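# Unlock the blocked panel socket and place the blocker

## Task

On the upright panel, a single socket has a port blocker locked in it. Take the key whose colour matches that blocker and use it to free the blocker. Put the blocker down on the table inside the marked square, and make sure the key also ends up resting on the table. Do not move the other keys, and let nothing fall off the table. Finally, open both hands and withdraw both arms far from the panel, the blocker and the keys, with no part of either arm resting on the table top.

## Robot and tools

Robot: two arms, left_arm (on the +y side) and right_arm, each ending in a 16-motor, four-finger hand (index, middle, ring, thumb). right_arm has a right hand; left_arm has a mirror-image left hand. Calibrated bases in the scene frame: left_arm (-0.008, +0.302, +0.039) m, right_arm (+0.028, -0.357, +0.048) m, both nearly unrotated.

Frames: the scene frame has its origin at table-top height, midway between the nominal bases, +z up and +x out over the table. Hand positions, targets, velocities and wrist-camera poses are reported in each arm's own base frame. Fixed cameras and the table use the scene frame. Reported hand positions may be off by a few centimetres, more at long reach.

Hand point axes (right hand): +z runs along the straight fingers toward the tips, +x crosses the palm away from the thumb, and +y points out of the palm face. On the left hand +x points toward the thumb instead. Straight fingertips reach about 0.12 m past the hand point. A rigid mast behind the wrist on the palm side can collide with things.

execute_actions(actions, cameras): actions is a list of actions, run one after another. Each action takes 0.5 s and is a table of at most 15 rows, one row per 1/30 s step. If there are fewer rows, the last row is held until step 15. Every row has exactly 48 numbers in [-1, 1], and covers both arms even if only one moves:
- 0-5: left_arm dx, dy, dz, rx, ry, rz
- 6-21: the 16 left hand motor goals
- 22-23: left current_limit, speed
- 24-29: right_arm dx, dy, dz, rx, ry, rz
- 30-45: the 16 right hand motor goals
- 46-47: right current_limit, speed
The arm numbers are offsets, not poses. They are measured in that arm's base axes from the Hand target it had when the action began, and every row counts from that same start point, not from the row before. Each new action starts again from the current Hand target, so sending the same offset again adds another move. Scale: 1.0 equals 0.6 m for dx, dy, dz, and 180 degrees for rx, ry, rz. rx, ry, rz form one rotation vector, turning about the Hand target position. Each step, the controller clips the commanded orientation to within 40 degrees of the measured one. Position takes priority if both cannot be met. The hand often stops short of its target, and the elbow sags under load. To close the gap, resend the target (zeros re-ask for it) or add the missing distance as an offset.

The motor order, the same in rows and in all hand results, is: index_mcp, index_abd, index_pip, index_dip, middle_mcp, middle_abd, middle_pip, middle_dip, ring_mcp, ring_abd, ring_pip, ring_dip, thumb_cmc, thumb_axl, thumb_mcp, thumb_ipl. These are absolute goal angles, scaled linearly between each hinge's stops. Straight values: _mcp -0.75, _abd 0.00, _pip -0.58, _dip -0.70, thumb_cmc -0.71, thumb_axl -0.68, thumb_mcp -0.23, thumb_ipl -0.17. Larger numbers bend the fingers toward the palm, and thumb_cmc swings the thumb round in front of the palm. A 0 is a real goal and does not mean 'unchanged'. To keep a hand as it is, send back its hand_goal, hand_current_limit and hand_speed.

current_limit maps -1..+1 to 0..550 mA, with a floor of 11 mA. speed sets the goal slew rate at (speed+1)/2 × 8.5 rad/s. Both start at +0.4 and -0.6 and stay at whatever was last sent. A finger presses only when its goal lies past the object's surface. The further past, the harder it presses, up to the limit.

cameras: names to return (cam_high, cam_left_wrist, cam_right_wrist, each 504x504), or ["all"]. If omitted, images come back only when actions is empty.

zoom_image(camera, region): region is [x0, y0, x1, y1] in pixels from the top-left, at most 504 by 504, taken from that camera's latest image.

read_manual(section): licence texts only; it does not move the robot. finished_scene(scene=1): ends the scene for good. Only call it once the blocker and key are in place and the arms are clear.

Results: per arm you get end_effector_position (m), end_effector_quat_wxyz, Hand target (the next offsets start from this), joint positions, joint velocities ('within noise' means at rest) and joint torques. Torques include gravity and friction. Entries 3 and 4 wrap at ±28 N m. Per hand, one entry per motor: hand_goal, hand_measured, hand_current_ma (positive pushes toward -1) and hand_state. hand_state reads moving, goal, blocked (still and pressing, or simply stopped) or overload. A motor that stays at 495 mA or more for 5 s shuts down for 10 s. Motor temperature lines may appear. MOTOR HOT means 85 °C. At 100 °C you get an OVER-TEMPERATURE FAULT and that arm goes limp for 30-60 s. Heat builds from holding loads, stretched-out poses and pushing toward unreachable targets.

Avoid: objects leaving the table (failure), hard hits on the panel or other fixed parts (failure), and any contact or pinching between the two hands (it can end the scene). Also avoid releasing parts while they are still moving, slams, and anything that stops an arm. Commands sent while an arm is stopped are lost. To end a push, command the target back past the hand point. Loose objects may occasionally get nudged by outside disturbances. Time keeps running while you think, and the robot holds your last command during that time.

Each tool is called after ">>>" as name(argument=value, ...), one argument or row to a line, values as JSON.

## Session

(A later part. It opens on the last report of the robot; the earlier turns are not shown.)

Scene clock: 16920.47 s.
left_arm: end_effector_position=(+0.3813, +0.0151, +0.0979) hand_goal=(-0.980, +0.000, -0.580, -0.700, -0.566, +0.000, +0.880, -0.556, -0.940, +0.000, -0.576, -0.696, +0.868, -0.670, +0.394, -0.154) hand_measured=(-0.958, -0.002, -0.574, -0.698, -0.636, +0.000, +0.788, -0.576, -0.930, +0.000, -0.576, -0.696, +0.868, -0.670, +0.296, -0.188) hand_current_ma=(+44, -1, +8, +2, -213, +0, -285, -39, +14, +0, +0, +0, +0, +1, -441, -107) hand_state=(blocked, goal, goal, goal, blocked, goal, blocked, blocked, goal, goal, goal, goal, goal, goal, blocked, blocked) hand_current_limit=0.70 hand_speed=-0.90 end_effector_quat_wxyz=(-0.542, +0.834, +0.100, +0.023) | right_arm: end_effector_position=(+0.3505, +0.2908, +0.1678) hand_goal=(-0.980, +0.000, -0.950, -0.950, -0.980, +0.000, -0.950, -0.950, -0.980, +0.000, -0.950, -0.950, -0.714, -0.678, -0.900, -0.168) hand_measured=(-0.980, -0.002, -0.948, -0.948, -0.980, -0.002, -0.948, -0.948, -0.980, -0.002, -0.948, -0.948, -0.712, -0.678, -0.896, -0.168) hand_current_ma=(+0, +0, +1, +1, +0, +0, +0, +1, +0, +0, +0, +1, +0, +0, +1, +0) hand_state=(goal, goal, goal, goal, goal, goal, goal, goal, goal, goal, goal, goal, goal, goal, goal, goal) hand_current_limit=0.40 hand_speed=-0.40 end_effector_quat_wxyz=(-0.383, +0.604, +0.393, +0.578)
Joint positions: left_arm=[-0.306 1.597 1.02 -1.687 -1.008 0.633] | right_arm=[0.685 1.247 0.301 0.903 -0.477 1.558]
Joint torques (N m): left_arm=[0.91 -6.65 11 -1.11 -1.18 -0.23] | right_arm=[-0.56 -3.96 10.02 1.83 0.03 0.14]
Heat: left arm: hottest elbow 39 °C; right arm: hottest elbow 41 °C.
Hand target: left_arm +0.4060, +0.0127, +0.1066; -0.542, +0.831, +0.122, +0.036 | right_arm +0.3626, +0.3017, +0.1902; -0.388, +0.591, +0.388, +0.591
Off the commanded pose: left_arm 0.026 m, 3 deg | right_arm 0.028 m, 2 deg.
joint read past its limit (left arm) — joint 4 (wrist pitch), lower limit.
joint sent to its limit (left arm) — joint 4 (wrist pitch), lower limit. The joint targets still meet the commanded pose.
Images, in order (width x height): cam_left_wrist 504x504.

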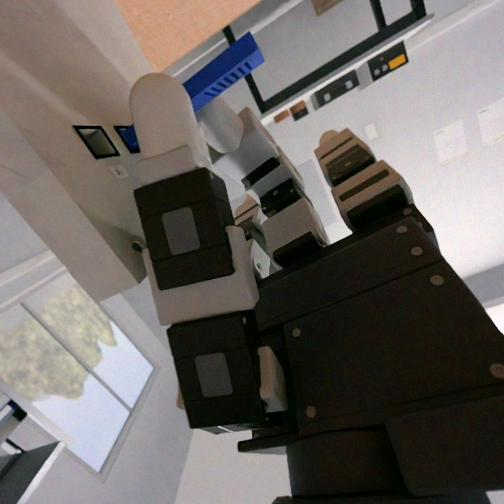

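>>> execute_actions(
  actions=[
    [[0.00245,-0.00021,0.00059,-0.00019,-0.00055,0.00032,-0.98,0,-0.58,-0.7,-0.565,0,0.88,-0.556,-0.94,0,-0.576,-0.696,0.869,-0.67,0.395,-0.154,0.7,-0.9,0,0,0,0,0,0,-0.98,0,-0.95,-0.95,-0.98,0,-0.95,-0.95,-0.98,0,-0.95,-0.95,-0.714,-0.678,-0.9,-0.168,0.4,-0.4]],
  ],
  cameras=["cam_left_wrist"],
)

>>> zoom_image(
  camera="cam_left_wrist",
  region=[104, 116, 134, 146],
)

Scene clock: 16949.93 s.
left_arm: end_effector_position=(+0.3816, +0.0153, +0.0980) hand_goal=(-0.980, +0.000, -0.580, -0.700, -0.566, +0.000, +0.880, -0.556, -0.940, +0.000, -0.576, -0.696, +0.868, -0.670, +0.394, -0.154) hand_measured=(-0.958, -0.002, -0.574, -0.698, -0.636, +0.000, +0.788, -0.576, -0.930, +0.000, -0.576, -0.696, +0.868, -0.668, +0.296, -0.188) hand_current_ma=(+44, -1, +8, +2, -214, +0, -285, -39, +14, +0, +0, +0, +0, +1, -441, -107) hand_state=(blocked, goal, goal, goal, blocked, goal, blocked, blocked, goal, goal, goal, goal, goal, goal, blocked, blocked) hand_current_limit=0.70 hand_speed=-0.90 end_effector_quat_wxyz=(-0.542, +0.834, +0.100, +0.022) | right_arm: end_effector_position=(+0.3505, +0.2908, +0.1678) hand_goal=(-0.980, +0.000, -0.950, -0.950, -0.980, +0.000, -0.950, -0.950, -0.980, +0.000, -0.950, -0.950, -0.714, -0.678, -0.900, -0.168) hand_measured=(-0.980, -0.002, -0.948, -0.948, -0.980, -0.002, -0.948, -0.948, -0.980, -0.002, -0.948, -0.948, -0.712, -0.678, -0.896, -0.168) hand_current_ma=(+0, +0, +1, +1, +0, +0, +0, +1, +0, +0, +0, +1, +0, +0, +1, +0) hand_state=(goal, goal, goal, goal, goal, goal, goal, goal, goal, goal, goal, goal, goal, goal, goal, goal) hand_current_limit=0.40 hand_speed=-0.40 end_effector_quat_wxyz=(-0.383, +0.604, +0.393, +0.578)
Joint positions: left_arm=[-0.305 1.598 1.022 -1.689 -1.007 0.635] | right_arm=[0.685 1.247 0.301 0.903 -0.477 1.558]
Joint torques (N m): left_arm=[0.85 -6.59 11.11 -1.06 -1.2 -0.25] | right_arm=[-0.73 -3.96 10.02 1.87 0.03 0.15]
Heat: left arm: hottest elbow 38 °C; right arm: hottest elbow 41 °C.
Hand target: left_arm +0.4073, +0.0126, +0.1069; -0.542, +0.831, +0.123, +0.036 | right_arm +0.3626, +0.3017, +0.1902; -0.388, +0.591, +0.388, +0.591
Off the commanded pose: left_arm 0.027 m, 3 deg | right_arm 0.028 m, 2 deg.
joint read past its limit (left arm) — joint 4 (wrist pitch), lower limit.
joint sent to its limit (left arm) — joint 4 (wrist pitch), lower limit. The joint targets still meet the commanded pose.
Images, in order (width x height): cam_left_wrist 504x504.

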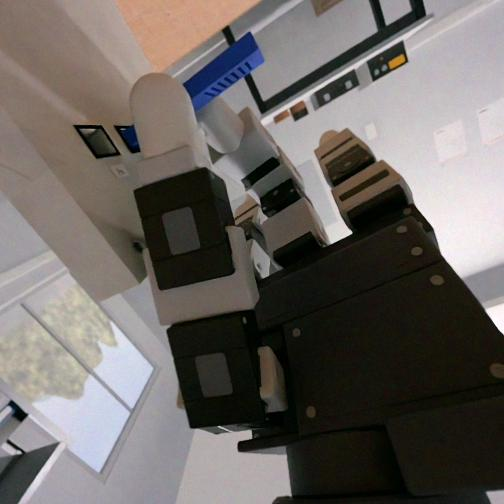

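Scaled by 16.800 from the camera's 504x504 image, which has a finer 720x720 frame.

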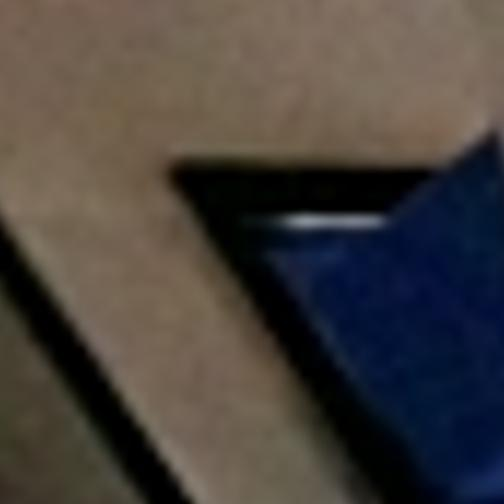

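>>> execute_actions(
  actions=[
    [[0.00245,-0.00021,0.00059,-0.00019,-0.00055,0.00032,-0.98,0,-0.58,-0.7,-0.565,0,0.88,-0.556,-0.94,0,-0.576,-0.696,0.869,-0.67,0.395,-0.154,0.7,-0.9,0,0,0,0,0,0,-0.98,0,-0.95,-0.95,-0.98,0,-0.95,-0.95,-0.98,0,-0.95,-0.95,-0.714,-0.678,-0.9,-0.168,0.4,-0.4]],
  ],
  cameras=[],
)

>>> execute_actions(
  actions=[
    [[0.00245,-0.00021,0.00059,-0.00019,-0.00055,0.00032,-0.98,0,-0.58,-0.7,-0.565,0,0.88,-0.556,-0.94,0,-0.576,-0.696,0.869,-0.67,0.395,-0.154,0.7,-0.9,0,0,0,0,0,0,-0.98,0,-0.95,-0.95,-0.98,0,-0.95,-0.95,-0.98,0,-0.95,-0.95,-0.714,-0.678,-0.9,-0.168,0.4,-0.4]],
  ],
  cameras=["cam_left_wrist"],
)

>>> zoom_image(
  camera="cam_left_wrist",
  region=[104, 116, 134, 146],
)

>>> zoom_image(
  camera="cam_left_wrist",
  region=[196, 58, 256, 103],
)

Scene clock: 16961.17 s.
left_arm: end_effector_position=(+0.3819, +0.0154, +0.0979) hand_goal=(-0.980, +0.000, -0.580, -0.700, -0.566, +0.000, +0.880, -0.556, -0.940, +0.000, -0.576, -0.696, +0.868, -0.670, +0.394, -0.154) hand_measured=(-0.958, -0.002, -0.574, -0.698, -0.636, +0.000, +0.788, -0.576, -0.930, +0.000, -0.576, -0.696, +0.868, -0.668, +0.296, -0.188) hand_current_ma=(+44, -1, +8, +2, -215, +0, -285, -39, +14, +0, +0, +0, +0, +2, -441, -107) hand_state=(blocked, goal, goal, goal, blocked, goal, blocked, blocked, goal, goal, goal, goal, goal, goal, blocked, blocked) hand_current_limit=0.70 hand_speed=-0.90 end_effector_quat_wxyz=(-0.542, +0.834, +0.099, +0.020) | right_arm: end_effector_position=(+0.3505, +0.2908, +0.1678) hand_goal=(-0.980, +0.000, -0.950, -0.950, -0.980, +0.000, -0.950, -0.950, -0.980, +0.000, -0.950, -0.950, -0.714, -0.678, -0.900, -0.168) hand_measured=(-0.980, -0.002, -0.948, -0.948, -0.980, -0.002, -0.948, -0.948, -0.980, -0.002, -0.948, -0.948, -0.712, -0.678, -0.896, -0.168) hand_current_ma=(+0, +0, +1, +1, +0, +0, +0, +1, +0, +0, +0, +1, +0, +0, +1, +0) hand_state=(goal, goal, goal, goal, goal, goal, goal, goal, goal, goal, goal, goal, goal, goal, goal, goal) hand_current_limit=0.40 hand_speed=-0.40 end_effector_quat_wxyz=(-0.383, +0.604, +0.393, +0.578)
Joint positions: left_arm=[-0.304 1.6 1.025 -1.69 -1.006 0.637] | right_arm=[0.685 1.247 0.301 0.903 -0.477 1.558]
Joint torques (N m): left_arm=[0.79 -6.65 11.23 -0.99 -1.24 -0.27] | right_arm=[-0.67 -4.01 10.04 1.87 0.03 0.14]
Heat: left arm: hottest elbow 39 °C; right arm: hottest elbow 41 °C.
Hand target: left_arm +0.4089, +0.0126, +0.1074; -0.541, +0.831, +0.124, +0.037 | right_arm +0.3626, +0.3017, +0.1902; -0.388, +0.591, +0.388, +0.591
Off the commanded pose: left_arm 0.029 m, 3 deg | right_arm 0.028 m, 2 deg.
joint read past its limit (left arm) — joint 4 (wrist pitch), lower limit.
joint sent to its limit (left arm) — joint 4 (wrist pitch), lower limit. The joint targets still meet the commanded pose.
No camera images: "cameras" was empty.

Scene clock: 16961.87 s.
left_arm: end_effector_position=(+0.3826, +0.0153, +0.0977) hand_goal=(-0.980, +0.000, -0.580, -0.700, -0.566, +0.000, +0.880, -0.556, -0.940, +0.000, -0.576, -0.696, +0.868, -0.670, +0.394, -0.154) hand_measured=(-0.958, -0.002, -0.574, -0.698, -0.636, +0.000, +0.788, -0.576, -0.930, +0.000, -0.576, -0.696, +0.872, -0.666, +0.296, -0.188) hand_current_ma=(+44, -1, +8, +2, -217, +0, -285, -39, +14, +0, +0, +0, +4, +5, -441, -107) hand_state=(blocked, goal, goal, goal, blocked, goal, blocked, blocked, goal, goal, goal, goal, goal, goal, blocked, blocked) hand_current_limit=0.70 hand_speed=-0.90 end_effector_quat_wxyz=(-0.542, +0.834, +0.099, +0.019) | right_arm: end_effector_position=(+0.3505, +0.2908, +0.1678) hand_goal=(-0.980, +0.000, -0.950, -0.950, -0.980, +0.000, -0.950, -0.950, -0.980, +0.000, -0.950, -0.950, -0.714, -0.678, -0.900, -0.168) hand_measured=(-0.980, -0.002, -0.948, -0.948, -0.980, -0.002, -0.948, -0.948, -0.980, -0.002, -0.948, -0.948, -0.712, -0.678, -0.896, -0.168) hand_current_ma=(+0, +0, +1, +1, +0, +0, +0, +1, +0, +0, +0, +1, +0, +0, +1, +0) hand_state=(goal, goal, goal, goal, goal, goal, goal, goal, goal, goal, goal, goal, goal, goal, goal, goal) hand_current_limit=0.40 hand_speed=-0.40 end_effector_quat_wxyz=(-0.383, +0.604, +0.393, +0.578)
Joint positions: left_arm=[-0.303 1.602 1.027 -1.69 -1.005 0.639] | right_arm=[0.685 1.247 0.301 0.903 -0.477 1.558]
Joint torques (N m): left_arm=[0.79 -6.65 11.32 -0.99 -1.26 -0.29] | right_arm=[-0.79 -3.9 10.03 1.87 0.03 0.14]
Heat: left arm: hottest elbow 39 °C; right arm: hottest elbow 41 °C.
Hand target: left_arm +0.4102, +0.0125, +0.1076; -0.541, +0.831, +0.125, +0.037 | right_arm +0.3626, +0.3017, +0.1902; -0.388, +0.591, +0.388, +0.591
Off the commanded pose: left_arm 0.030 m, 4 deg | right_arm 0.028 m, 2 deg.
joint read past its limit (left arm) — joint 4 (wrist pitch), lower limit.
joint sent to its limit (left arm) — joint 4 (wrist pitch), lower limit. The joint targets still meet the commanded pose.
Images, in order (width x height): cam_left_wrist 504x504.

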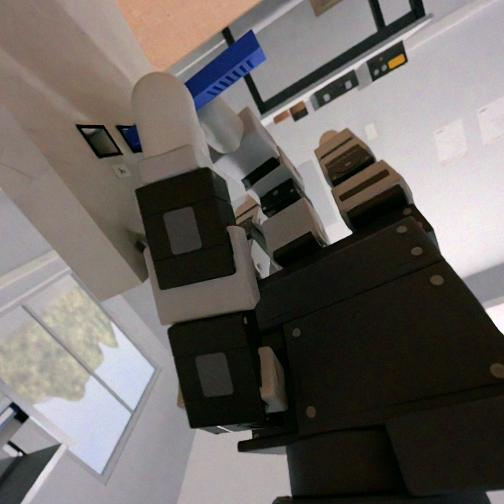

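Scaled by 16.800 from the camera's 504x504 image, which has a finer 720x720 frame.

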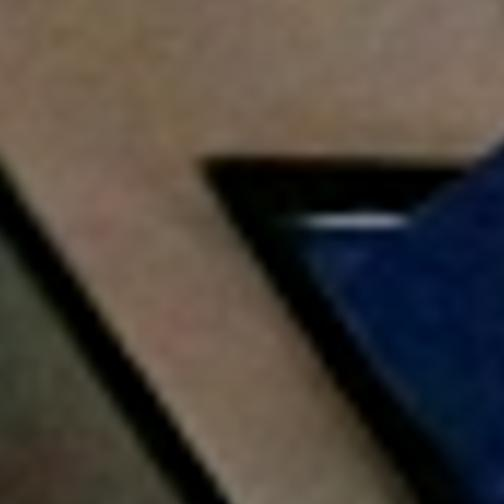

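Scaled by 8.400 from the camera's 504x504 image, which has a finer 720x720 frame.

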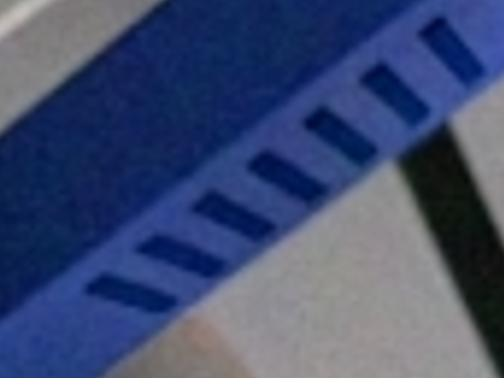

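>>> execute_actions(
  actions=[
    [[0,0,0,0,0,0,-0.98,0,-0.58,-0.7,-0.545,0,0.89,-0.55,-0.94,0,-0.576,-0.696,0.869,-0.67,0.404,-0.145,0.78,-0.9,0,0,0,0,0,0,-0.98,0,-0.95,-0.95,-0.98,0,-0.95,-0.95,-0.98,0,-0.95,-0.95,-0.714,-0.678,-0.9,-0.168,0.4,-0.4]],
  ],
  cameras=["cam_left_wrist"],
)

>>> zoom_image(
  camera="cam_left_wrist",
  region=[104, 116, 134, 146],
)

>>> zoom_image(
  camera="cam_left_wrist",
  region=[196, 58, 256, 103],
)

Scene clock: 16990.87 s.
left_arm: end_effector_position=(+0.3826, +0.0153, +0.0977) hand_goal=(-0.980, +0.000, -0.580, -0.700, -0.546, +0.000, +0.890, -0.550, -0.940, +0.000, -0.576, -0.696, +0.868, -0.670, +0.404, -0.146) hand_measured=(-0.958, -0.002, -0.574, -0.698, -0.636, +0.000, +0.788, -0.576, -0.930, +0.000, -0.576, -0.696, +0.872, -0.666, +0.296, -0.188) hand_current_ma=(+44, -1, +8, +2, -304, +0, -328, -54, +14, +0, +0, +0, +4, +5, -490, -144) hand_state=(blocked, goal, goal, goal, blocked, goal, blocked, blocked, goal, goal, goal, goal, goal, goal, blocked, blocked) hand_current_limit=0.78 hand_speed=-0.90 end_effector_quat_wxyz=(-0.542, +0.834, +0.099, +0.019) | right_arm: end_effector_position=(+0.3505, +0.2908, +0.1678) hand_goal=(-0.980, +0.000, -0.950, -0.950, -0.980, +0.000, -0.950, -0.950, -0.980, +0.000, -0.950, -0.950, -0.714, -0.678, -0.900, -0.168) hand_measured=(-0.980, -0.002, -0.948, -0.948, -0.980, -0.002, -0.948, -0.948, -0.980, -0.002, -0.948, -0.948, -0.712, -0.678, -0.896, -0.168) hand_current_ma=(+0, +0, +1, +1, +0, +0, +0, +1, +0, +0, +0, +1, +0, +0, +1, +0) hand_state=(goal, goal, goal, goal, goal, goal, goal, goal, goal, goal, goal, goal, goal, goal, goal, goal) hand_current_limit=0.40 hand_speed=-0.40 end_effector_quat_wxyz=(-0.383, +0.604, +0.393, +0.578)
Joint positions: left_arm=[-0.303 1.602 1.027 -1.69 -1.005 0.639] | right_arm=[0.685 1.247 0.301 0.903 -0.477 1.558]
Joint torques (N m): left_arm=[0.85 -6.65 11.33 -0.98 -1.26 -0.28] | right_arm=[-0.85 -3.9 10.02 1.85 0.03 0.14]
Heat: left arm: hottest elbow 40 °C; right arm: hottest elbow 41 °C.
Hand target: left_arm +0.4102, +0.0125, +0.1076; -0.541, +0.831, +0.125, +0.037 | right_arm +0.3626, +0.3017, +0.1902; -0.388, +0.591, +0.388, +0.591
Off the commanded pose: left_arm 0.030 m, 4 deg | right_arm 0.028 m, 2 deg.
joint read past its limit (left arm) — joint 4 (wrist pitch), lower limit.
joint sent to its limit (left arm) — joint 4 (wrist pitch), lower limit. The joint targets still meet the commanded pose.
Images, in order (width x height): cam_left_wrist 504x504.

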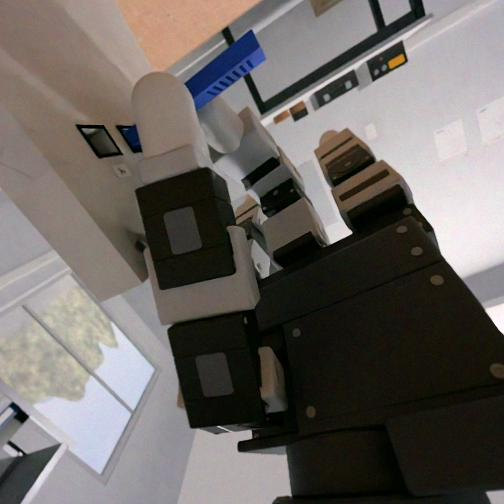

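Scaled by 16.800 from the camera's 504x504 image, which has a finer 720x720 frame.

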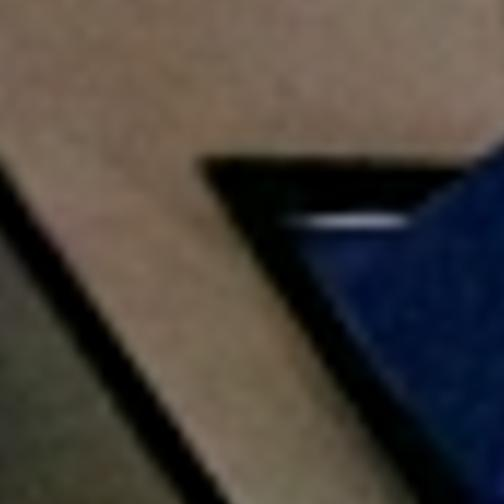

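Scaled by 8.400 from the camera's 504x504 image, which has a finer 720x720 frame.

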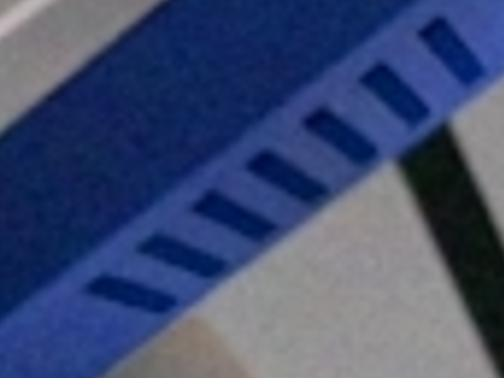

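>>> execute_actions(
  actions=[
    [[0.00247,-0.00084,0.00059,-0.00019,-0.00055,0,-0.98,0,-0.58,-0.7,-0.545,0,0.89,-0.55,-0.94,0,-0.576,-0.696,0.869,-0.67,0.404,-0.145,0.78,-0.9,0,0,0,0,0,0,-0.98,0,-0.95,-0.95,-0.98,0,-0.95,-0.95,-0.98,0,-0.95,-0.95,-0.714,-0.678,-0.9,-0.168,0.4,-0.4]],
  ],
  cameras=["cam_left_wrist"],
)

>>> zoom_image(
  camera="cam_left_wrist",
  region=[104, 116, 134, 146],
)

>>> zoom_image(
  camera="cam_left_wrist",
  region=[196, 58, 256, 103],
)

Scene clock: 17004.20 s.
left_arm: end_effector_position=(+0.3828, +0.0150, +0.0973) hand_goal=(-0.980, +0.000, -0.580, -0.700, -0.546, +0.000, +0.890, -0.550, -0.940, +0.000, -0.576, -0.696, +0.868, -0.670, +0.404, -0.146) hand_measured=(-0.958, -0.002, -0.574, -0.698, -0.636, +0.000, +0.788, -0.576, -0.930, +0.000, -0.576, -0.696, +0.872, -0.666, +0.296, -0.188) hand_current_ma=(+44, -1, +8, +2, -304, +0, -328, -54, +14, +0, +0, +0, +4, +5, -490, -144) hand_state=(blocked, goal, goal, goal, blocked, goal, blocked, blocked, goal, goal, goal, goal, goal, goal, blocked, blocked) hand_current_limit=0.78 hand_speed=-0.90 end_effector_quat_wxyz=(-0.542, +0.835, +0.098, +0.018) | right_arm: end_effector_position=(+0.3505, +0.2908, +0.1678) hand_goal=(-0.980, +0.000, -0.950, -0.950, -0.980, +0.000, -0.950, -0.950, -0.980, +0.000, -0.950, -0.950, -0.714, -0.678, -0.900, -0.168) hand_measured=(-0.980, -0.002, -0.948, -0.948, -0.980, -0.002, -0.948, -0.948, -0.980, -0.002, -0.948, -0.948, -0.712, -0.678, -0.896, -0.168) hand_current_ma=(+0, +0, +1, +1, +0, +0, +0, +1, +0, +0, +0, +1, +0, +0, +1, +0) hand_state=(goal, goal, goal, goal, goal, goal, goal, goal, goal, goal, goal, goal, goal, goal, goal, goal) hand_current_limit=0.40 hand_speed=-0.40 end_effector_quat_wxyz=(-0.383, +0.604, +0.393, +0.578)
Joint positions: left_arm=[-0.303 1.604 1.029 -1.691 -1.004 0.641] | right_arm=[0.685 1.247 0.301 0.903 -0.477 1.558]
Joint torques (N m): left_arm=[0.79 -6.71 11.48 -0.99 -1.29 -0.29] | right_arm=[-0.73 -3.96 10.02 1.87 0.04 0.14]
Heat: left arm: hottest elbow 41 °C; right arm: hottest elbow 41 °C.
Hand target: left_arm +0.4117, +0.0119, +0.1080; -0.541, +0.831, +0.126, +0.038 | right_arm +0.3626, +0.3017, +0.1902; -0.388, +0.591, +0.388, +0.591
Off the commanded pose: left_arm 0.031 m, 4 deg | right_arm 0.028 m, 2 deg.
joint read past its limit (left arm) — joint 4 (wrist pitch), lower limit.
joint sent to its limit (left arm) — joint 4 (wrist pitch), lower limit. The joint targets still meet the commanded pose.
Images, in order (width x height): cam_left_wrist 504x504.

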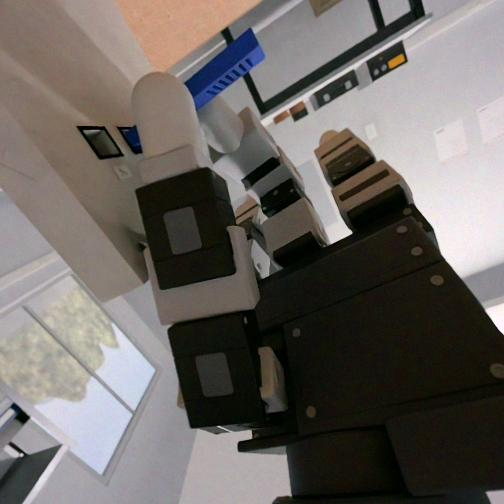

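Scaled by 16.800 from the camera's 504x504 image, which has a finer 720x720 frame.

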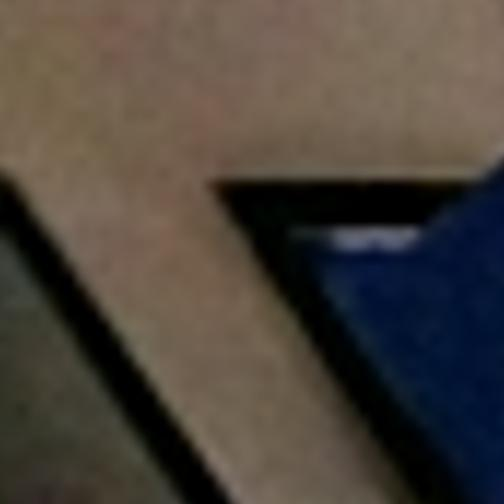

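Scaled by 8.400 from the camera's 504x504 image, which has a finer 720x720 frame.

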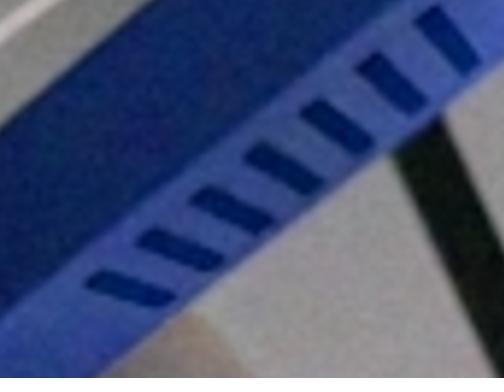

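>>> execute_actions(
  actions=[
    [[0.00257,-0.00024,0.00183,-0.00041,-0.00121,0.00032,-0.98,0,-0.58,-0.7,-0.545,0,0.89,-0.55,-0.94,0,-0.576,-0.696,0.869,-0.67,0.404,-0.145,0.78,-0.9,0,0,0,0,0,0,-0.98,0,-0.95,-0.95,-0.98,0,-0.95,-0.95,-0.98,0,-0.95,-0.95,-0.714,-0.678,-0.9,-0.168,0.4,-0.4]],
  ],
  cameras=[],
)

>>> execute_actions(
  actions=[
    [[0.00257,-0.00024,0.00183,-0.00041,-0.00121,0.00032,-0.98,0,-0.58,-0.7,-0.545,0,0.89,-0.55,-0.94,0,-0.576,-0.696,0.869,-0.67,0.404,-0.145,0.78,-0.9,0,0,0,0,0,0,-0.98,0,-0.95,-0.95,-0.98,0,-0.95,-0.95,-0.98,0,-0.95,-0.95,-0.714,-0.678,-0.9,-0.168,0.4,-0.4]],
  ],
  cameras=["cam_left_wrist"],
)

>>> zoom_image(
  camera="cam_left_wrist",
  region=[104, 116, 134, 146],
)

>>> zoom_image(
  camera="cam_left_wrist",
  region=[196, 58, 256, 103],
)

Scene clock: 17018.67 s.
left_arm: end_effector_position=(+0.3844, +0.0147, +0.0983) hand_goal=(-0.980, +0.000, -0.580, -0.700, -0.546, +0.000, +0.890, -0.550, -0.940, +0.000, -0.576, -0.696, +0.868, -0.670, +0.404, -0.146) hand_measured=(-0.958, -0.002, -0.574, -0.698, -0.636, +0.000, +0.788, -0.576, -0.930, +0.000, -0.576, -0.696, +0.874, -0.664, +0.296, -0.188) hand_current_ma=(+44, -1, +8, +2, -304, +0, -328, -54, +14, +0, +0, +0, +8, +10, -489, -144) hand_state=(blocked, goal, goal, goal, blocked, goal, blocked, blocked, goal, goal, goal, goal, goal, goal, blocked, blocked) hand_current_limit=0.78 hand_speed=-0.90 end_effector_quat_wxyz=(-0.541, +0.835, +0.099, +0.019) | right_arm: end_effector_position=(+0.3505, +0.2908, +0.1678) hand_goal=(-0.980, +0.000, -0.950, -0.950, -0.980, +0.000, -0.950, -0.950, -0.980, +0.000, -0.950, -0.950, -0.714, -0.678, -0.900, -0.168) hand_measured=(-0.980, -0.002, -0.948, -0.948, -0.980, -0.002, -0.948, -0.948, -0.980, -0.002, -0.948, -0.948, -0.712, -0.678, -0.896, -0.168) hand_current_ma=(+0, +0, +1, +1, +0, +0, +0, +1, +0, +0, +0, +1, +0, +0, +1, +0) hand_state=(goal, goal, goal, goal, goal, goal, goal, goal, goal, goal, goal, goal, goal, goal, goal, goal) hand_current_limit=0.40 hand_speed=-0.40 end_effector_quat_wxyz=(-0.383, +0.604, +0.393, +0.578)
Joint positions: left_arm=[-0.302 1.604 1.033 -1.691 -1.004 0.642] | right_arm=[0.685 1.247 0.301 0.903 -0.477 1.558]
Joint torques (N m): left_arm=[1.08 -6.77 11.47 -0.99 -1.3 -0.31] | right_arm=[-0.73 -4.01 9.99 1.87 0.04 0.14]
Heat: left arm: hottest elbow 42 °C; right arm: hottest elbow 41 °C.
Hand target: left_arm +0.4133, +0.0118, +0.1091; -0.540, +0.831, +0.127, +0.039 | right_arm +0.3626, +0.3017, +0.1902; -0.388, +0.591, +0.388, +0.591
Off the commanded pose: left_arm 0.031 m, 4 deg | right_arm 0.028 m, 2 deg.
joint read past its limit (left arm) — joint 4 (wrist pitch), lower limit.
joint sent to its limit (left arm) — joint 4 (wrist pitch), lower limit. The joint targets still meet the commanded pose.
No camera images: "cameras" was empty.

Scene clock: 17019.37 s.
left_arm: end_effector_position=(+0.3846, +0.0147, +0.0984) hand_goal=(-0.980, +0.000, -0.580, -0.700, -0.546, +0.000, +0.890, -0.550, -0.940, +0.000, -0.576, -0.696, +0.868, -0.670, +0.404, -0.146) hand_measured=(-0.958, -0.002, -0.574, -0.698, -0.636, +0.000, +0.788, -0.576, -0.930, +0.000, -0.576, -0.696, +0.874, -0.664, +0.296, -0.188) hand_current_ma=(+44, -1, +8, +2, -304, +0, -328, -54, +14, +0, +0, +0, +9, +10, -489, -144) hand_state=(blocked, goal, goal, goal, blocked, goal, blocked, blocked, goal, goal, goal, goal, goal, goal, blocked, blocked) hand_current_limit=0.78 hand_speed=-0.90 end_effector_quat_wxyz=(-0.541, +0.835, +0.099, +0.018) | right_arm: end_effector_position=(+0.3505, +0.2908, +0.1678) hand_goal=(-0.980, +0.000, -0.950, -0.950, -0.980, +0.000, -0.950, -0.950, -0.980, +0.000, -0.950, -0.950, -0.714, -0.678, -0.900, -0.168) hand_measured=(-0.980, -0.002, -0.948, -0.948, -0.980, -0.002, -0.948, -0.948, -0.980, -0.002, -0.948, -0.948, -0.712, -0.678, -0.896, -0.168) hand_current_ma=(+0, +0, +1, +1, +0, +0, +0, +1, +0, +0, +0, +1, +0, +0, +1, +0) hand_state=(goal, goal, goal, goal, goal, goal, goal, goal, goal, goal, goal, goal, goal, goal, goal, goal) hand_current_limit=0.40 hand_speed=-0.40 end_effector_quat_wxyz=(-0.383, +0.604, +0.393, +0.578)
Joint positions: left_arm=[-0.301 1.605 1.035 -1.691 -1.003 0.643] | right_arm=[0.685 1.247 0.301 0.903 -0.477 1.558]
Joint torques (N m): left_arm=[0.73 -6.77 11.7 -1.01 -1.34 -0.32] | right_arm=[-0.73 -3.96 10.02 1.84 0.03 0.14]
Heat: left arm: hottest elbow 42 °C; right arm: hottest elbow 41 °C.
Hand target: left_arm +0.4149, +0.0116, +0.1102; -0.539, +0.831, +0.129, +0.040 | right_arm +0.3626, +0.3017, +0.1902; -0.388, +0.591, +0.388, +0.591
Off the commanded pose: left_arm 0.033 m, 4 deg | right_arm 0.028 m, 2 deg.
joint read past its limit (left arm) — joint 4 (wrist pitch), lower limit.
joint sent to its limit (left arm) — joint 4 (wrist pitch), lower limit. The joint targets still meet the commanded pose.
Images, in order (width x height): cam_left_wrist 504x504.

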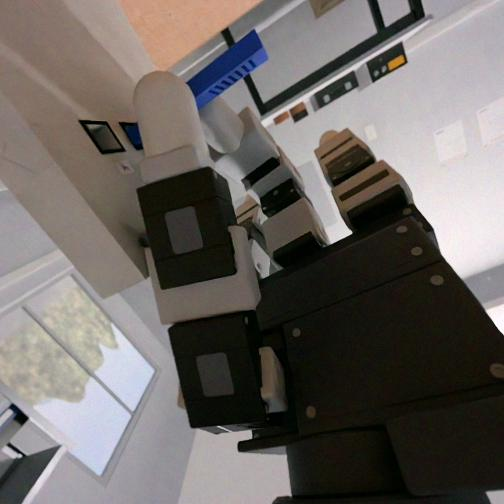

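Scaled by 16.800 from the camera's 504x504 image, which has a finer 720x720 frame.

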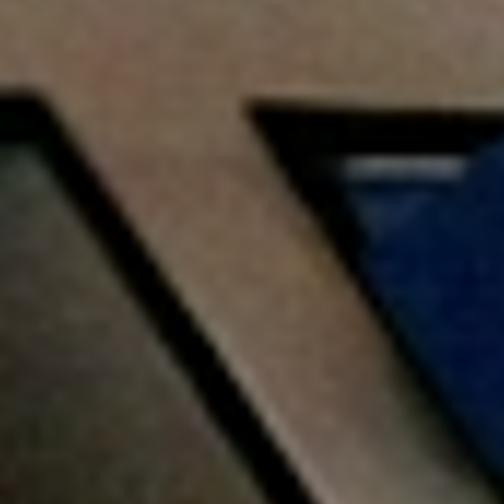

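Scaled by 8.400 from the camera's 504x504 image, which has a finer 720x720 frame.

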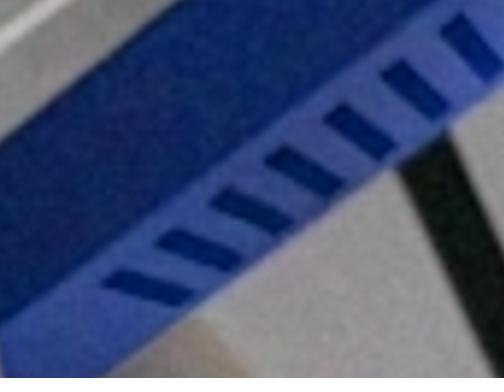

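>>> zoom_image(
  camera="cam_left_wrist",
  region=[74, 106, 144, 176],
)

Scaled by 7.200 from the camera's 504x504 image, which has a finer 720x720 frame.

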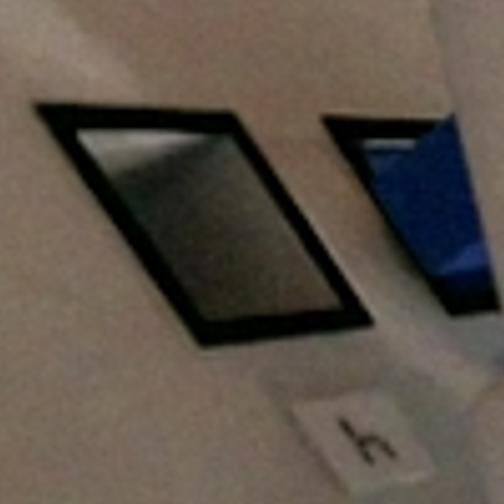

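>>> execute_actions(
  actions=[
    [[-0.00006,0.00156,0,0,0,0.0008,-0.98,0,-0.58,-0.7,-0.545,0,0.89,-0.55,-0.94,0,-0.576,-0.696,0.869,-0.67,0.404,-0.145,0.78,-0.9,0,0,0,0,0,0,-0.98,0,-0.95,-0.95,-0.98,0,-0.95,-0.95,-0.98,0,-0.95,-0.95,-0.714,-0.678,-0.9,-0.168,0.4,-0.4]],
    [[-0.00006,0.00156,0,0,0,0.0008,-0.98,0,-0.58,-0.7,-0.545,0,0.89,-0.55,-0.94,0,-0.576,-0.696,0.869,-0.67,0.404,-0.145,0.78,-0.9,0,0,0,0,0,0,-0.98,0,-0.95,-0.95,-0.98,0,-0.95,-0.95,-0.98,0,-0.95,-0.95,-0.714,-0.678,-0.9,-0.168,0.4,-0.4]],
  ],
  cameras=["cam_left_wrist"],
)

>>> zoom_image(
  camera="cam_left_wrist",
  region=[74, 106, 144, 176],
)

>>> zoom_image(
  camera="cam_left_wrist",
  region=[196, 58, 256, 103],
)

Scene clock: 17060.27 s.
left_arm: end_effector_position=(+0.3849, +0.0161, +0.0986) hand_goal=(-0.980, +0.000, -0.580, -0.700, -0.546, +0.000, +0.890, -0.550, -0.940, +0.000, -0.576, -0.696, +0.868, -0.670, +0.404, -0.146) hand_measured=(-0.958, -0.002, -0.574, -0.698, -0.636, +0.000, +0.788, -0.576, -0.930, +0.000, -0.576, -0.696, +0.878, -0.662, +0.296, -0.188) hand_current_ma=(+44, -1, +8, +2, -304, +0, -328, -54, +14, +0, +0, +0, +14, +14, -490, -144) hand_state=(blocked, goal, goal, goal, blocked, goal, blocked, blocked, goal, goal, goal, goal, goal, goal, blocked, blocked) hand_current_limit=0.78 hand_speed=-0.90 end_effector_quat_wxyz=(-0.540, +0.835, +0.101, +0.018) | right_arm: end_effector_position=(+0.3505, +0.2908, +0.1678) hand_goal=(-0.980, +0.000, -0.950, -0.950, -0.980, +0.000, -0.950, -0.950, -0.980, +0.000, -0.950, -0.950, -0.714, -0.678, -0.900, -0.168) hand_measured=(-0.980, -0.002, -0.948, -0.948, -0.980, -0.002, -0.948, -0.948, -0.980, -0.002, -0.948, -0.948, -0.712, -0.678, -0.896, -0.168) hand_current_ma=(+0, +0, +1, +1, +0, +0, +0, +1, +0, +0, +0, +1, +0, +0, +1, +0) hand_state=(goal, goal, goal, goal, goal, goal, goal, goal, goal, goal, goal, goal, goal, goal, goal, goal) hand_current_limit=0.40 hand_speed=-0.40 end_effector_quat_wxyz=(-0.383, +0.604, +0.393, +0.578)
Joint positions: left_arm=[-0.297 1.605 1.036 -1.691 -1.003 0.644] | right_arm=[0.685 1.247 0.301 0.903 -0.477 1.558]
Joint torques (N m): left_arm=[0.85 -6.83 11.6 -0.98 -1.33 -0.33] | right_arm=[-0.73 -3.96 10.03 1.81 0.03 0.15]
Motor temperatures (°C): left_arm=[23 29 43 24 28 25] | right_arm=[23 25 41 24 25 25]
Heat: left arm: hottest elbow 43 °C; right arm: hottest elbow 41 °C.
Hand target: left_arm +0.4148, +0.0135, +0.1102; -0.539, +0.831, +0.131, +0.039 | right_arm +0.3626, +0.3017, +0.1902; -0.388, +0.591, +0.388, +0.591
Off the commanded pose: left_arm 0.032 m, 4 deg | right_arm 0.028 m, 2 deg.
joint read past its limit (left arm) — joint 4 (wrist pitch), lower limit.
joint sent to its limit (left arm) — joint 4 (wrist pitch), lower limit. The joint targets still meet the commanded pose.
Images, in order (width x height): cam_left_wrist 504x504.

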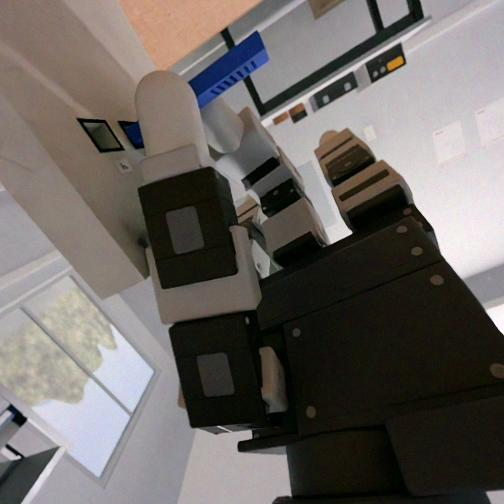

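Scaled by 7.200 from the camera's 504x504 image, which has a finer 720x720 frame.

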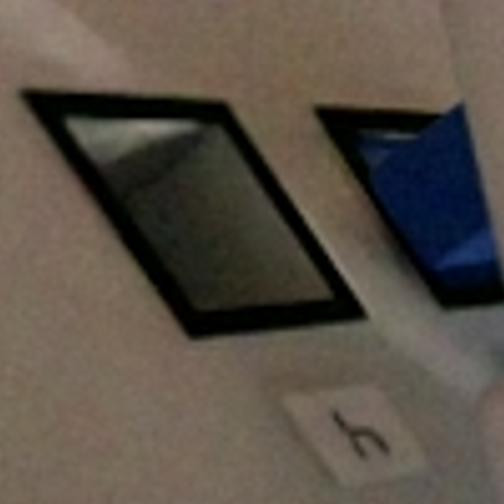

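Scaled by 8.400 from the camera's 504x504 image, which has a finer 720x720 frame.

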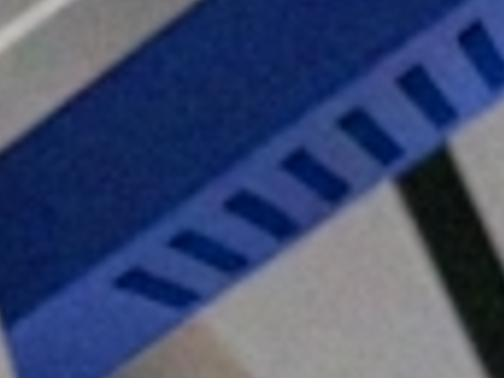

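>>> execute_actions(
  actions=[
    [[-0.00006,0.00156,0,0,0,0.0008,-0.98,0,-0.58,-0.7,-0.545,0,0.89,-0.55,-0.94,0,-0.576,-0.696,0.869,-0.67,0.404,-0.145,0.78,-0.9,0,0,0,0,0,0,-0.98,0,-0.95,-0.95,-0.98,0,-0.95,-0.95,-0.98,0,-0.95,-0.95,-0.714,-0.678,-0.9,-0.168,0.4,-0.4]],
    [[-0.00006,0.00156,0,0,0,0.0008,-0.98,0,-0.58,-0.7,-0.545,0,0.89,-0.55,-0.94,0,-0.576,-0.696,0.869,-0.67,0.404,-0.145,0.78,-0.9,0,0,0,0,0,0,-0.98,0,-0.95,-0.95,-0.98,0,-0.95,-0.95,-0.98,0,-0.95,-0.95,-0.714,-0.678,-0.9,-0.168,0.4,-0.4]],
  ],
  cameras=["cam_left_wrist"],
)

>>> zoom_image(
  camera="cam_left_wrist",
  region=[74, 106, 144, 176],
)

>>> zoom_image(
  camera="cam_left_wrist",
  region=[206, 52, 266, 97],
)

>>> zoom_image(
  camera="cam_left_wrist",
  region=[114, 116, 144, 146],
)

Scene clock: 17086.37 s.
left_arm: end_effector_position=(+0.3852, +0.0174, +0.0988) hand_goal=(-0.980, +0.000, -0.580, -0.700, -0.546, +0.000, +0.890, -0.550, -0.940, +0.000, -0.576, -0.696, +0.868, -0.670, +0.404, -0.146) hand_measured=(-0.958, -0.002, -0.574, -0.698, -0.636, +0.000, +0.788, -0.576, -0.930, +0.000, -0.576, -0.696, +0.882, -0.660, +0.296, -0.188) hand_current_ma=(+44, -1, +8, +2, -304, +0, -328, -54, +14, +0, +0, +0, +21, +18, -489, -144) hand_state=(blocked, goal, goal, goal, blocked, goal, blocked, blocked, goal, goal, goal, goal, goal, goal, blocked, blocked) hand_current_limit=0.78 hand_speed=-0.90 end_effector_quat_wxyz=(-0.540, +0.835, +0.103, +0.017) | right_arm: end_effector_position=(+0.3505, +0.2908, +0.1678) hand_goal=(-0.980, +0.000, -0.950, -0.950, -0.980, +0.000, -0.950, -0.950, -0.980, +0.000, -0.950, -0.950, -0.714, -0.678, -0.900, -0.168) hand_measured=(-0.980, -0.002, -0.948, -0.948, -0.980, -0.002, -0.948, -0.948, -0.980, -0.002, -0.948, -0.948, -0.712, -0.678, -0.896, -0.168) hand_current_ma=(+0, +0, +1, +1, +0, +0, +0, +1, +0, +0, +0, +1, +0, +0, +1, +0) hand_state=(goal, goal, goal, goal, goal, goal, goal, goal, goal, goal, goal, goal, goal, goal, goal, goal) hand_current_limit=0.40 hand_speed=-0.40 end_effector_quat_wxyz=(-0.383, +0.604, +0.393, +0.578)
Joint positions: left_arm=[-0.294 1.605 1.036 -1.691 -1.003 0.644] | right_arm=[0.685 1.247 0.301 0.903 -0.477 1.558]
Joint torques (N m): left_arm=[0.85 -6.83 11.55 -0.98 -1.33 -0.32] | right_arm=[-0.79 -4.07 9.99 1.83 0.03 0.15]
Heat: left arm: hottest elbow 41 °C; right arm: hottest elbow 41 °C.
Hand target: left_arm +0.4146, +0.0153, +0.1102; -0.539, +0.831, +0.133, +0.038 | right_arm +0.3626, +0.3017, +0.1902; -0.388, +0.591, +0.388, +0.591
Off the commanded pose: left_arm 0.032 m, 4 deg | right_arm 0.028 m, 2 deg.
joint read past its limit (left arm) — joint 4 (wrist pitch), lower limit.
joint sent to its limit (left arm) — joint 4 (wrist pitch), lower limit. The joint targets still meet the commanded pose.
Images, in order (width x height): cam_left_wrist 504x504.

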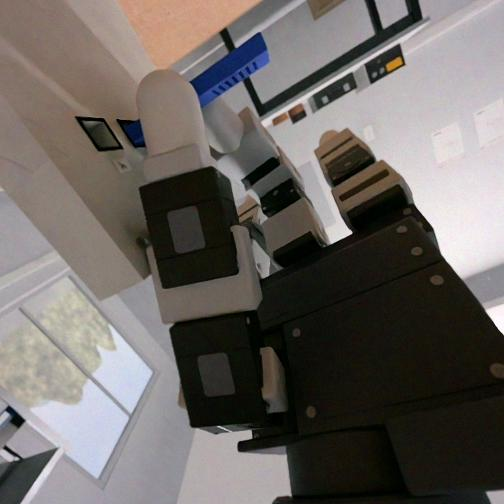

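Scaled by 7.200 from the camera's 504x504 image, which has a finer 720x720 frame.

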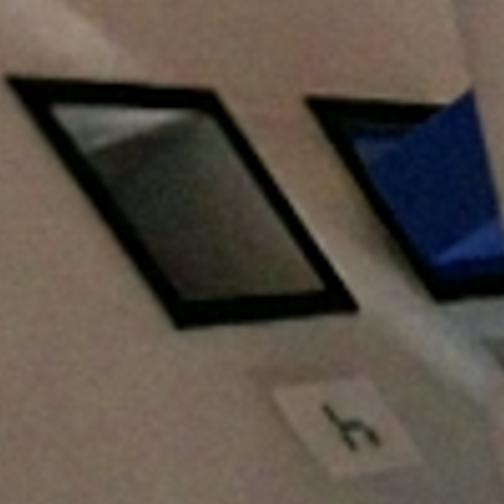

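Scaled by 8.400 from the camera's 504x504 image, which has a finer 720x720 frame.

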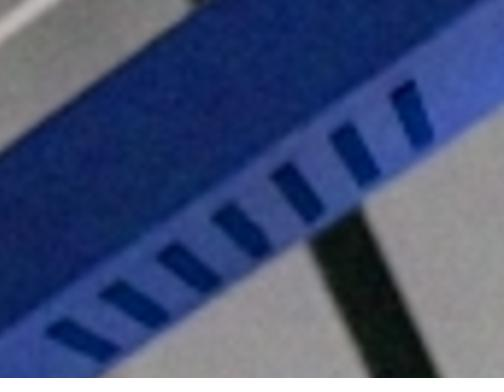

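Scaled by 16.800 from the camera's 504x504 image, which has a finer 720x720 frame.

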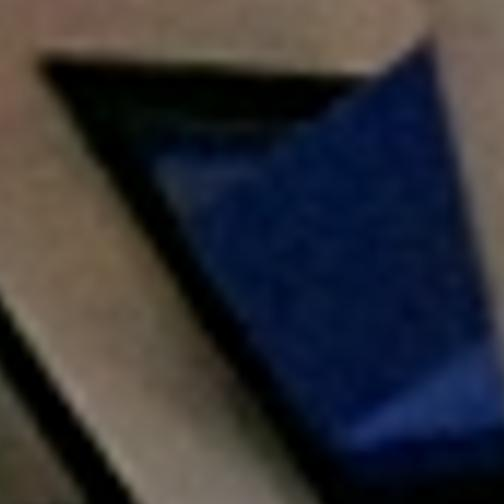

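>>> execute_actions(
  actions=[
    [[0.00247,0.0003,0.00099,-0.00026,-0.00076,0.00057,-0.98,0,-0.58,-0.7,-0.545,0,0.89,-0.55,-0.94,0,-0.576,-0.696,0.869,-0.67,0.404,-0.145,0.78,-0.9,0,0,0,0,0,0,-0.98,0,-0.95,-0.95,-0.98,0,-0.95,-0.95,-0.98,0,-0.95,-0.95,-0.714,-0.678,-0.9,-0.168,0.4,-0.4]],
  ],
  cameras=["cam_left_wrist"],
)

>>> zoom_image(
  camera="cam_left_wrist",
  region=[114, 116, 144, 146],
)

>>> zoom_image(
  camera="cam_left_wrist",
  region=[206, 52, 266, 97],
)

Scene clock: 17106.47 s.
left_arm: end_effector_position=(+0.3854, +0.0176, +0.0989) hand_goal=(-0.980, +0.000, -0.580, -0.700, -0.546, +0.000, +0.890, -0.550, -0.940, +0.000, -0.576, -0.696, +0.868, -0.670, +0.404, -0.146) hand_measured=(-0.958, -0.002, -0.574, -0.698, -0.636, +0.000, +0.788, -0.576, -0.930, +0.000, -0.576, -0.696, +0.882, -0.660, +0.296, -0.188) hand_current_ma=(+44, -1, +8, +2, -304, +0, -328, -54, +14, +0, +0, +0, +24, +18, -489, -144) hand_state=(blocked, goal, goal, goal, blocked, goal, blocked, blocked, goal, goal, goal, goal, goal, goal, blocked, blocked) hand_current_limit=0.78 hand_speed=-0.90 end_effector_quat_wxyz=(-0.540, +0.835, +0.104, +0.016) | right_arm: end_effector_position=(+0.3505, +0.2908, +0.1678) hand_goal=(-0.980, +0.000, -0.950, -0.950, -0.980, +0.000, -0.950, -0.950, -0.980, +0.000, -0.950, -0.950, -0.714, -0.678, -0.900, -0.168) hand_measured=(-0.980, -0.002, -0.948, -0.948, -0.980, -0.002, -0.948, -0.948, -0.980, -0.002, -0.948, -0.948, -0.712, -0.678, -0.896, -0.168) hand_current_ma=(+0, +0, +1, +1, +0, +0, +0, +1, +0, +0, +0, +1, +0, +0, +1, +0) hand_state=(goal, goal, goal, goal, goal, goal, goal, goal, goal, goal, goal, goal, goal, goal, goal, goal) hand_current_limit=0.40 hand_speed=-0.40 end_effector_quat_wxyz=(-0.383, +0.604, +0.393, +0.578)
Joint positions: left_arm=[-0.293 1.605 1.038 -1.691 -1.002 0.644] | right_arm=[0.685 1.247 0.301 0.903 -0.477 1.558]
Joint torques (N m): left_arm=[1.03 -6.83 11.77 -0.98 -1.36 -0.33] | right_arm=[-0.67 -4.01 10.02 1.88 0.04 0.14]
Heat: left arm: hottest elbow 40 °C; right arm: hottest elbow 41 °C.
Hand target: left_arm +0.4162, +0.0156, +0.1109; -0.539, +0.831, +0.134, +0.038 | right_arm +0.3626, +0.3017, +0.1902; -0.388, +0.591, +0.388, +0.591
Off the commanded pose: left_arm 0.033 m, 4 deg | right_arm 0.028 m, 2 deg.
joint read past its limit (left arm) — joint 4 (wrist pitch), lower limit.
joint sent to its limit (left arm) — joint 4 (wrist pitch), lower limit. The joint targets still meet the commanded pose.
Images, in order (width x height): cam_left_wrist 504x504.

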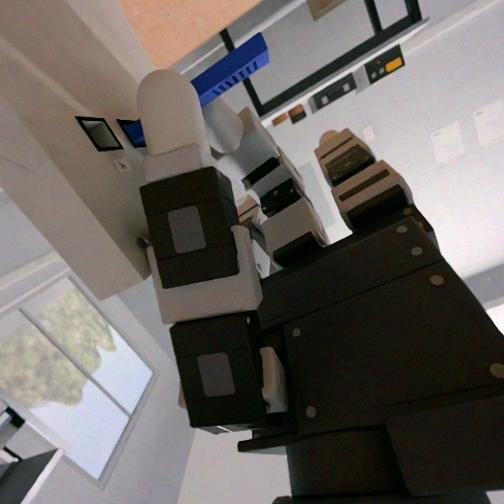

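Scaled by 16.800 from the camera's 504x504 image, which has a finer 720x720 frame.

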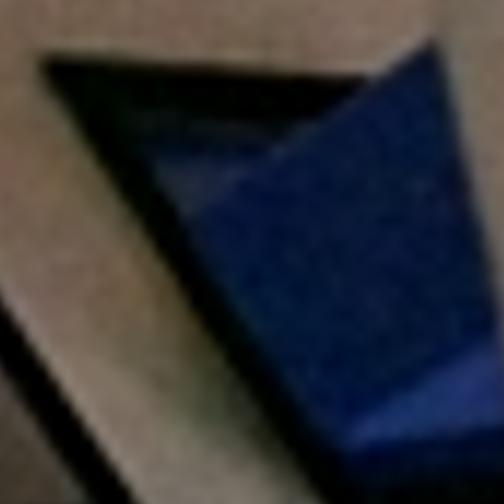

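Scaled by 8.400 from the camera's 504x504 image, which has a finer 720x720 frame.

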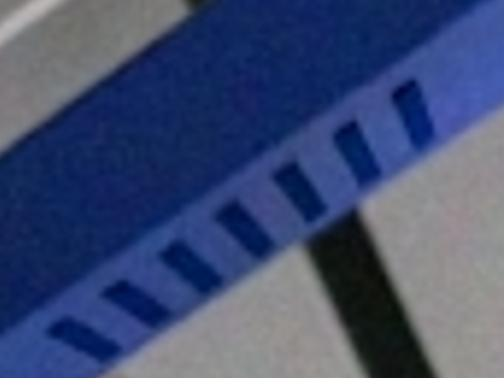

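>>> execute_actions(
  actions=[
    [[-0.00009,0.00003,-0.00113,0.0002,0.0006,0,-0.98,0,-0.58,-0.7,-0.545,0,0.89,-0.55,-0.94,0,-0.576,-0.696,0.869,-0.67,0.404,-0.145,0.78,-0.9,0,0,0,0,0,0,-0.98,0,-0.95,-0.95,-0.98,0,-0.95,-0.95,-0.98,0,-0.95,-0.95,-0.714,-0.678,-0.9,-0.168,0.4,-0.4]],
    [[-0.00009,0.00003,-0.00113,0.0002,0.0006,0,-0.98,0,-0.58,-0.7,-0.545,0,0.89,-0.55,-0.94,0,-0.576,-0.696,0.869,-0.67,0.404,-0.145,0.78,-0.9,0,0,0,0,0,0,-0.98,0,-0.95,-0.95,-0.98,0,-0.95,-0.95,-0.98,0,-0.95,-0.95,-0.714,-0.678,-0.9,-0.168,0.4,-0.4]],
  ],
  cameras=["cam_left_wrist"],
)

>>> zoom_image(
  camera="cam_left_wrist",
  region=[114, 116, 144, 146],
)

>>> zoom_image(
  camera="cam_left_wrist",
  region=[206, 22, 276, 92],
)

Scene clock: 17127.23 s.
left_arm: end_effector_position=(+0.3854, +0.0176, +0.0985) hand_goal=(-0.980, +0.000, -0.580, -0.700, -0.546, +0.000, +0.890, -0.550, -0.940, +0.000, -0.576, -0.696, +0.868, -0.670, +0.404, -0.146) hand_measured=(-0.958, -0.002, -0.574, -0.698, -0.636, +0.000, +0.788, -0.576, -0.930, +0.000, -0.576, -0.696, +0.884, -0.660, +0.296, -0.188) hand_current_ma=(+44, -1, +8, +2, -304, +0, -328, -54, +14, +0, +0, +0, +26, +18, -489, -144) hand_state=(blocked, goal, goal, goal, blocked, goal, blocked, blocked, goal, goal, goal, goal, goal, goal, blocked, blocked) hand_current_limit=0.78 hand_speed=-0.90 end_effector_quat_wxyz=(-0.540, +0.835, +0.103, +0.016) | right_arm: end_effector_position=(+0.3505, +0.2908, +0.1678) hand_goal=(-0.980, +0.000, -0.950, -0.950, -0.980, +0.000, -0.950, -0.950, -0.980, +0.000, -0.950, -0.950, -0.714, -0.678, -0.900, -0.168) hand_measured=(-0.980, -0.002, -0.948, -0.948, -0.980, -0.002, -0.948, -0.948, -0.980, -0.002, -0.948, -0.948, -0.712, -0.678, -0.896, -0.168) hand_current_ma=(+0, +0, +1, +1, +0, +0, +0, +1, +0, +0, +0, +1, +0, +0, +1, +0) hand_state=(goal, goal, goal, goal, goal, goal, goal, goal, goal, goal, goal, goal, goal, goal, goal, goal) hand_current_limit=0.40 hand_speed=-0.40 end_effector_quat_wxyz=(-0.383, +0.604, +0.393, +0.578)
Joint positions: left_arm=[-0.293 1.606 1.038 -1.691 -1.002 0.644] | right_arm=[0.685 1.247 0.301 0.903 -0.477 1.558]
Joint torques (N m): left_arm=[1.03 -6.53 11.75 -0.99 -1.36 -0.33] | right_arm=[-0.73 -4.07 10 1.84 0.02 0.14]
Heat: left arm: hottest elbow 40 °C; right arm: hottest elbow 41 °C.
Hand target: left_arm +0.4161, +0.0156, +0.1094; -0.540, +0.830, +0.133, +0.037 | right_arm +0.3626, +0.3017, +0.1902; -0.388, +0.591, +0.388, +0.591
Off the commanded pose: left_arm 0.033 m, 4 deg | right_arm 0.028 m, 2 deg.
joint read past its limit (left arm) — joint 4 (wrist pitch), lower limit.
joint sent to its limit (left arm) — joint 4 (wrist pitch), lower limit. The joint targets still meet the commanded pose.
Images, in order (width x height): cam_left_wrist 504x504.

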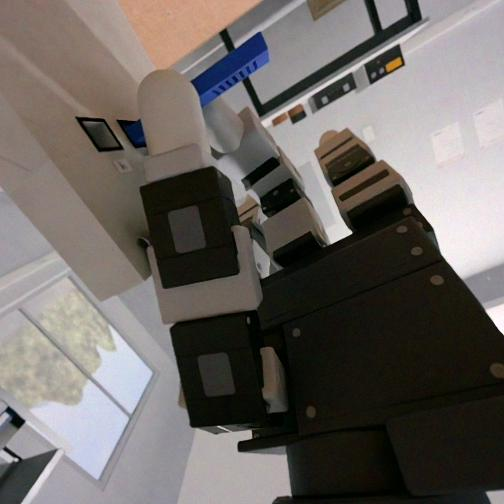

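Scaled by 16.800 from the camera's 504x504 image, which has a finer 720x720 frame.

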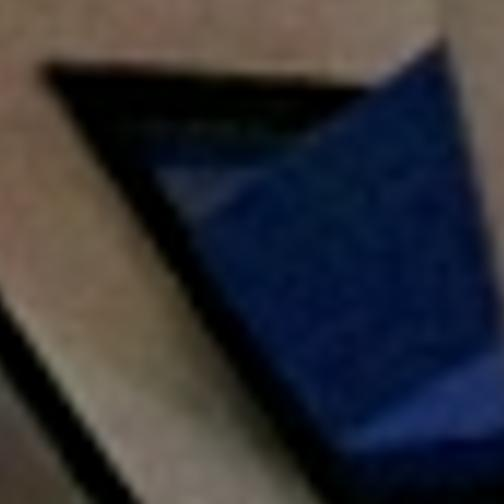

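Scaled by 7.200 from the camera's 504x504 image, which has a finer 720x720 frame.

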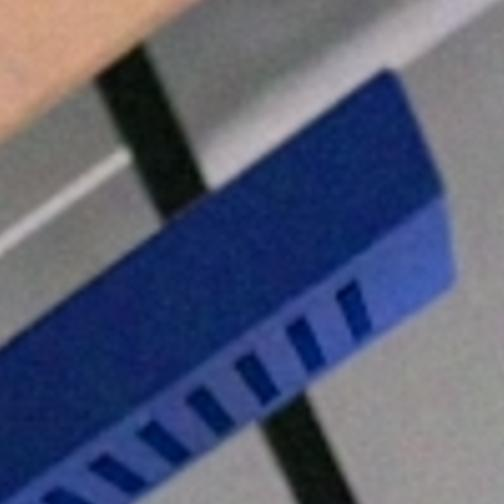

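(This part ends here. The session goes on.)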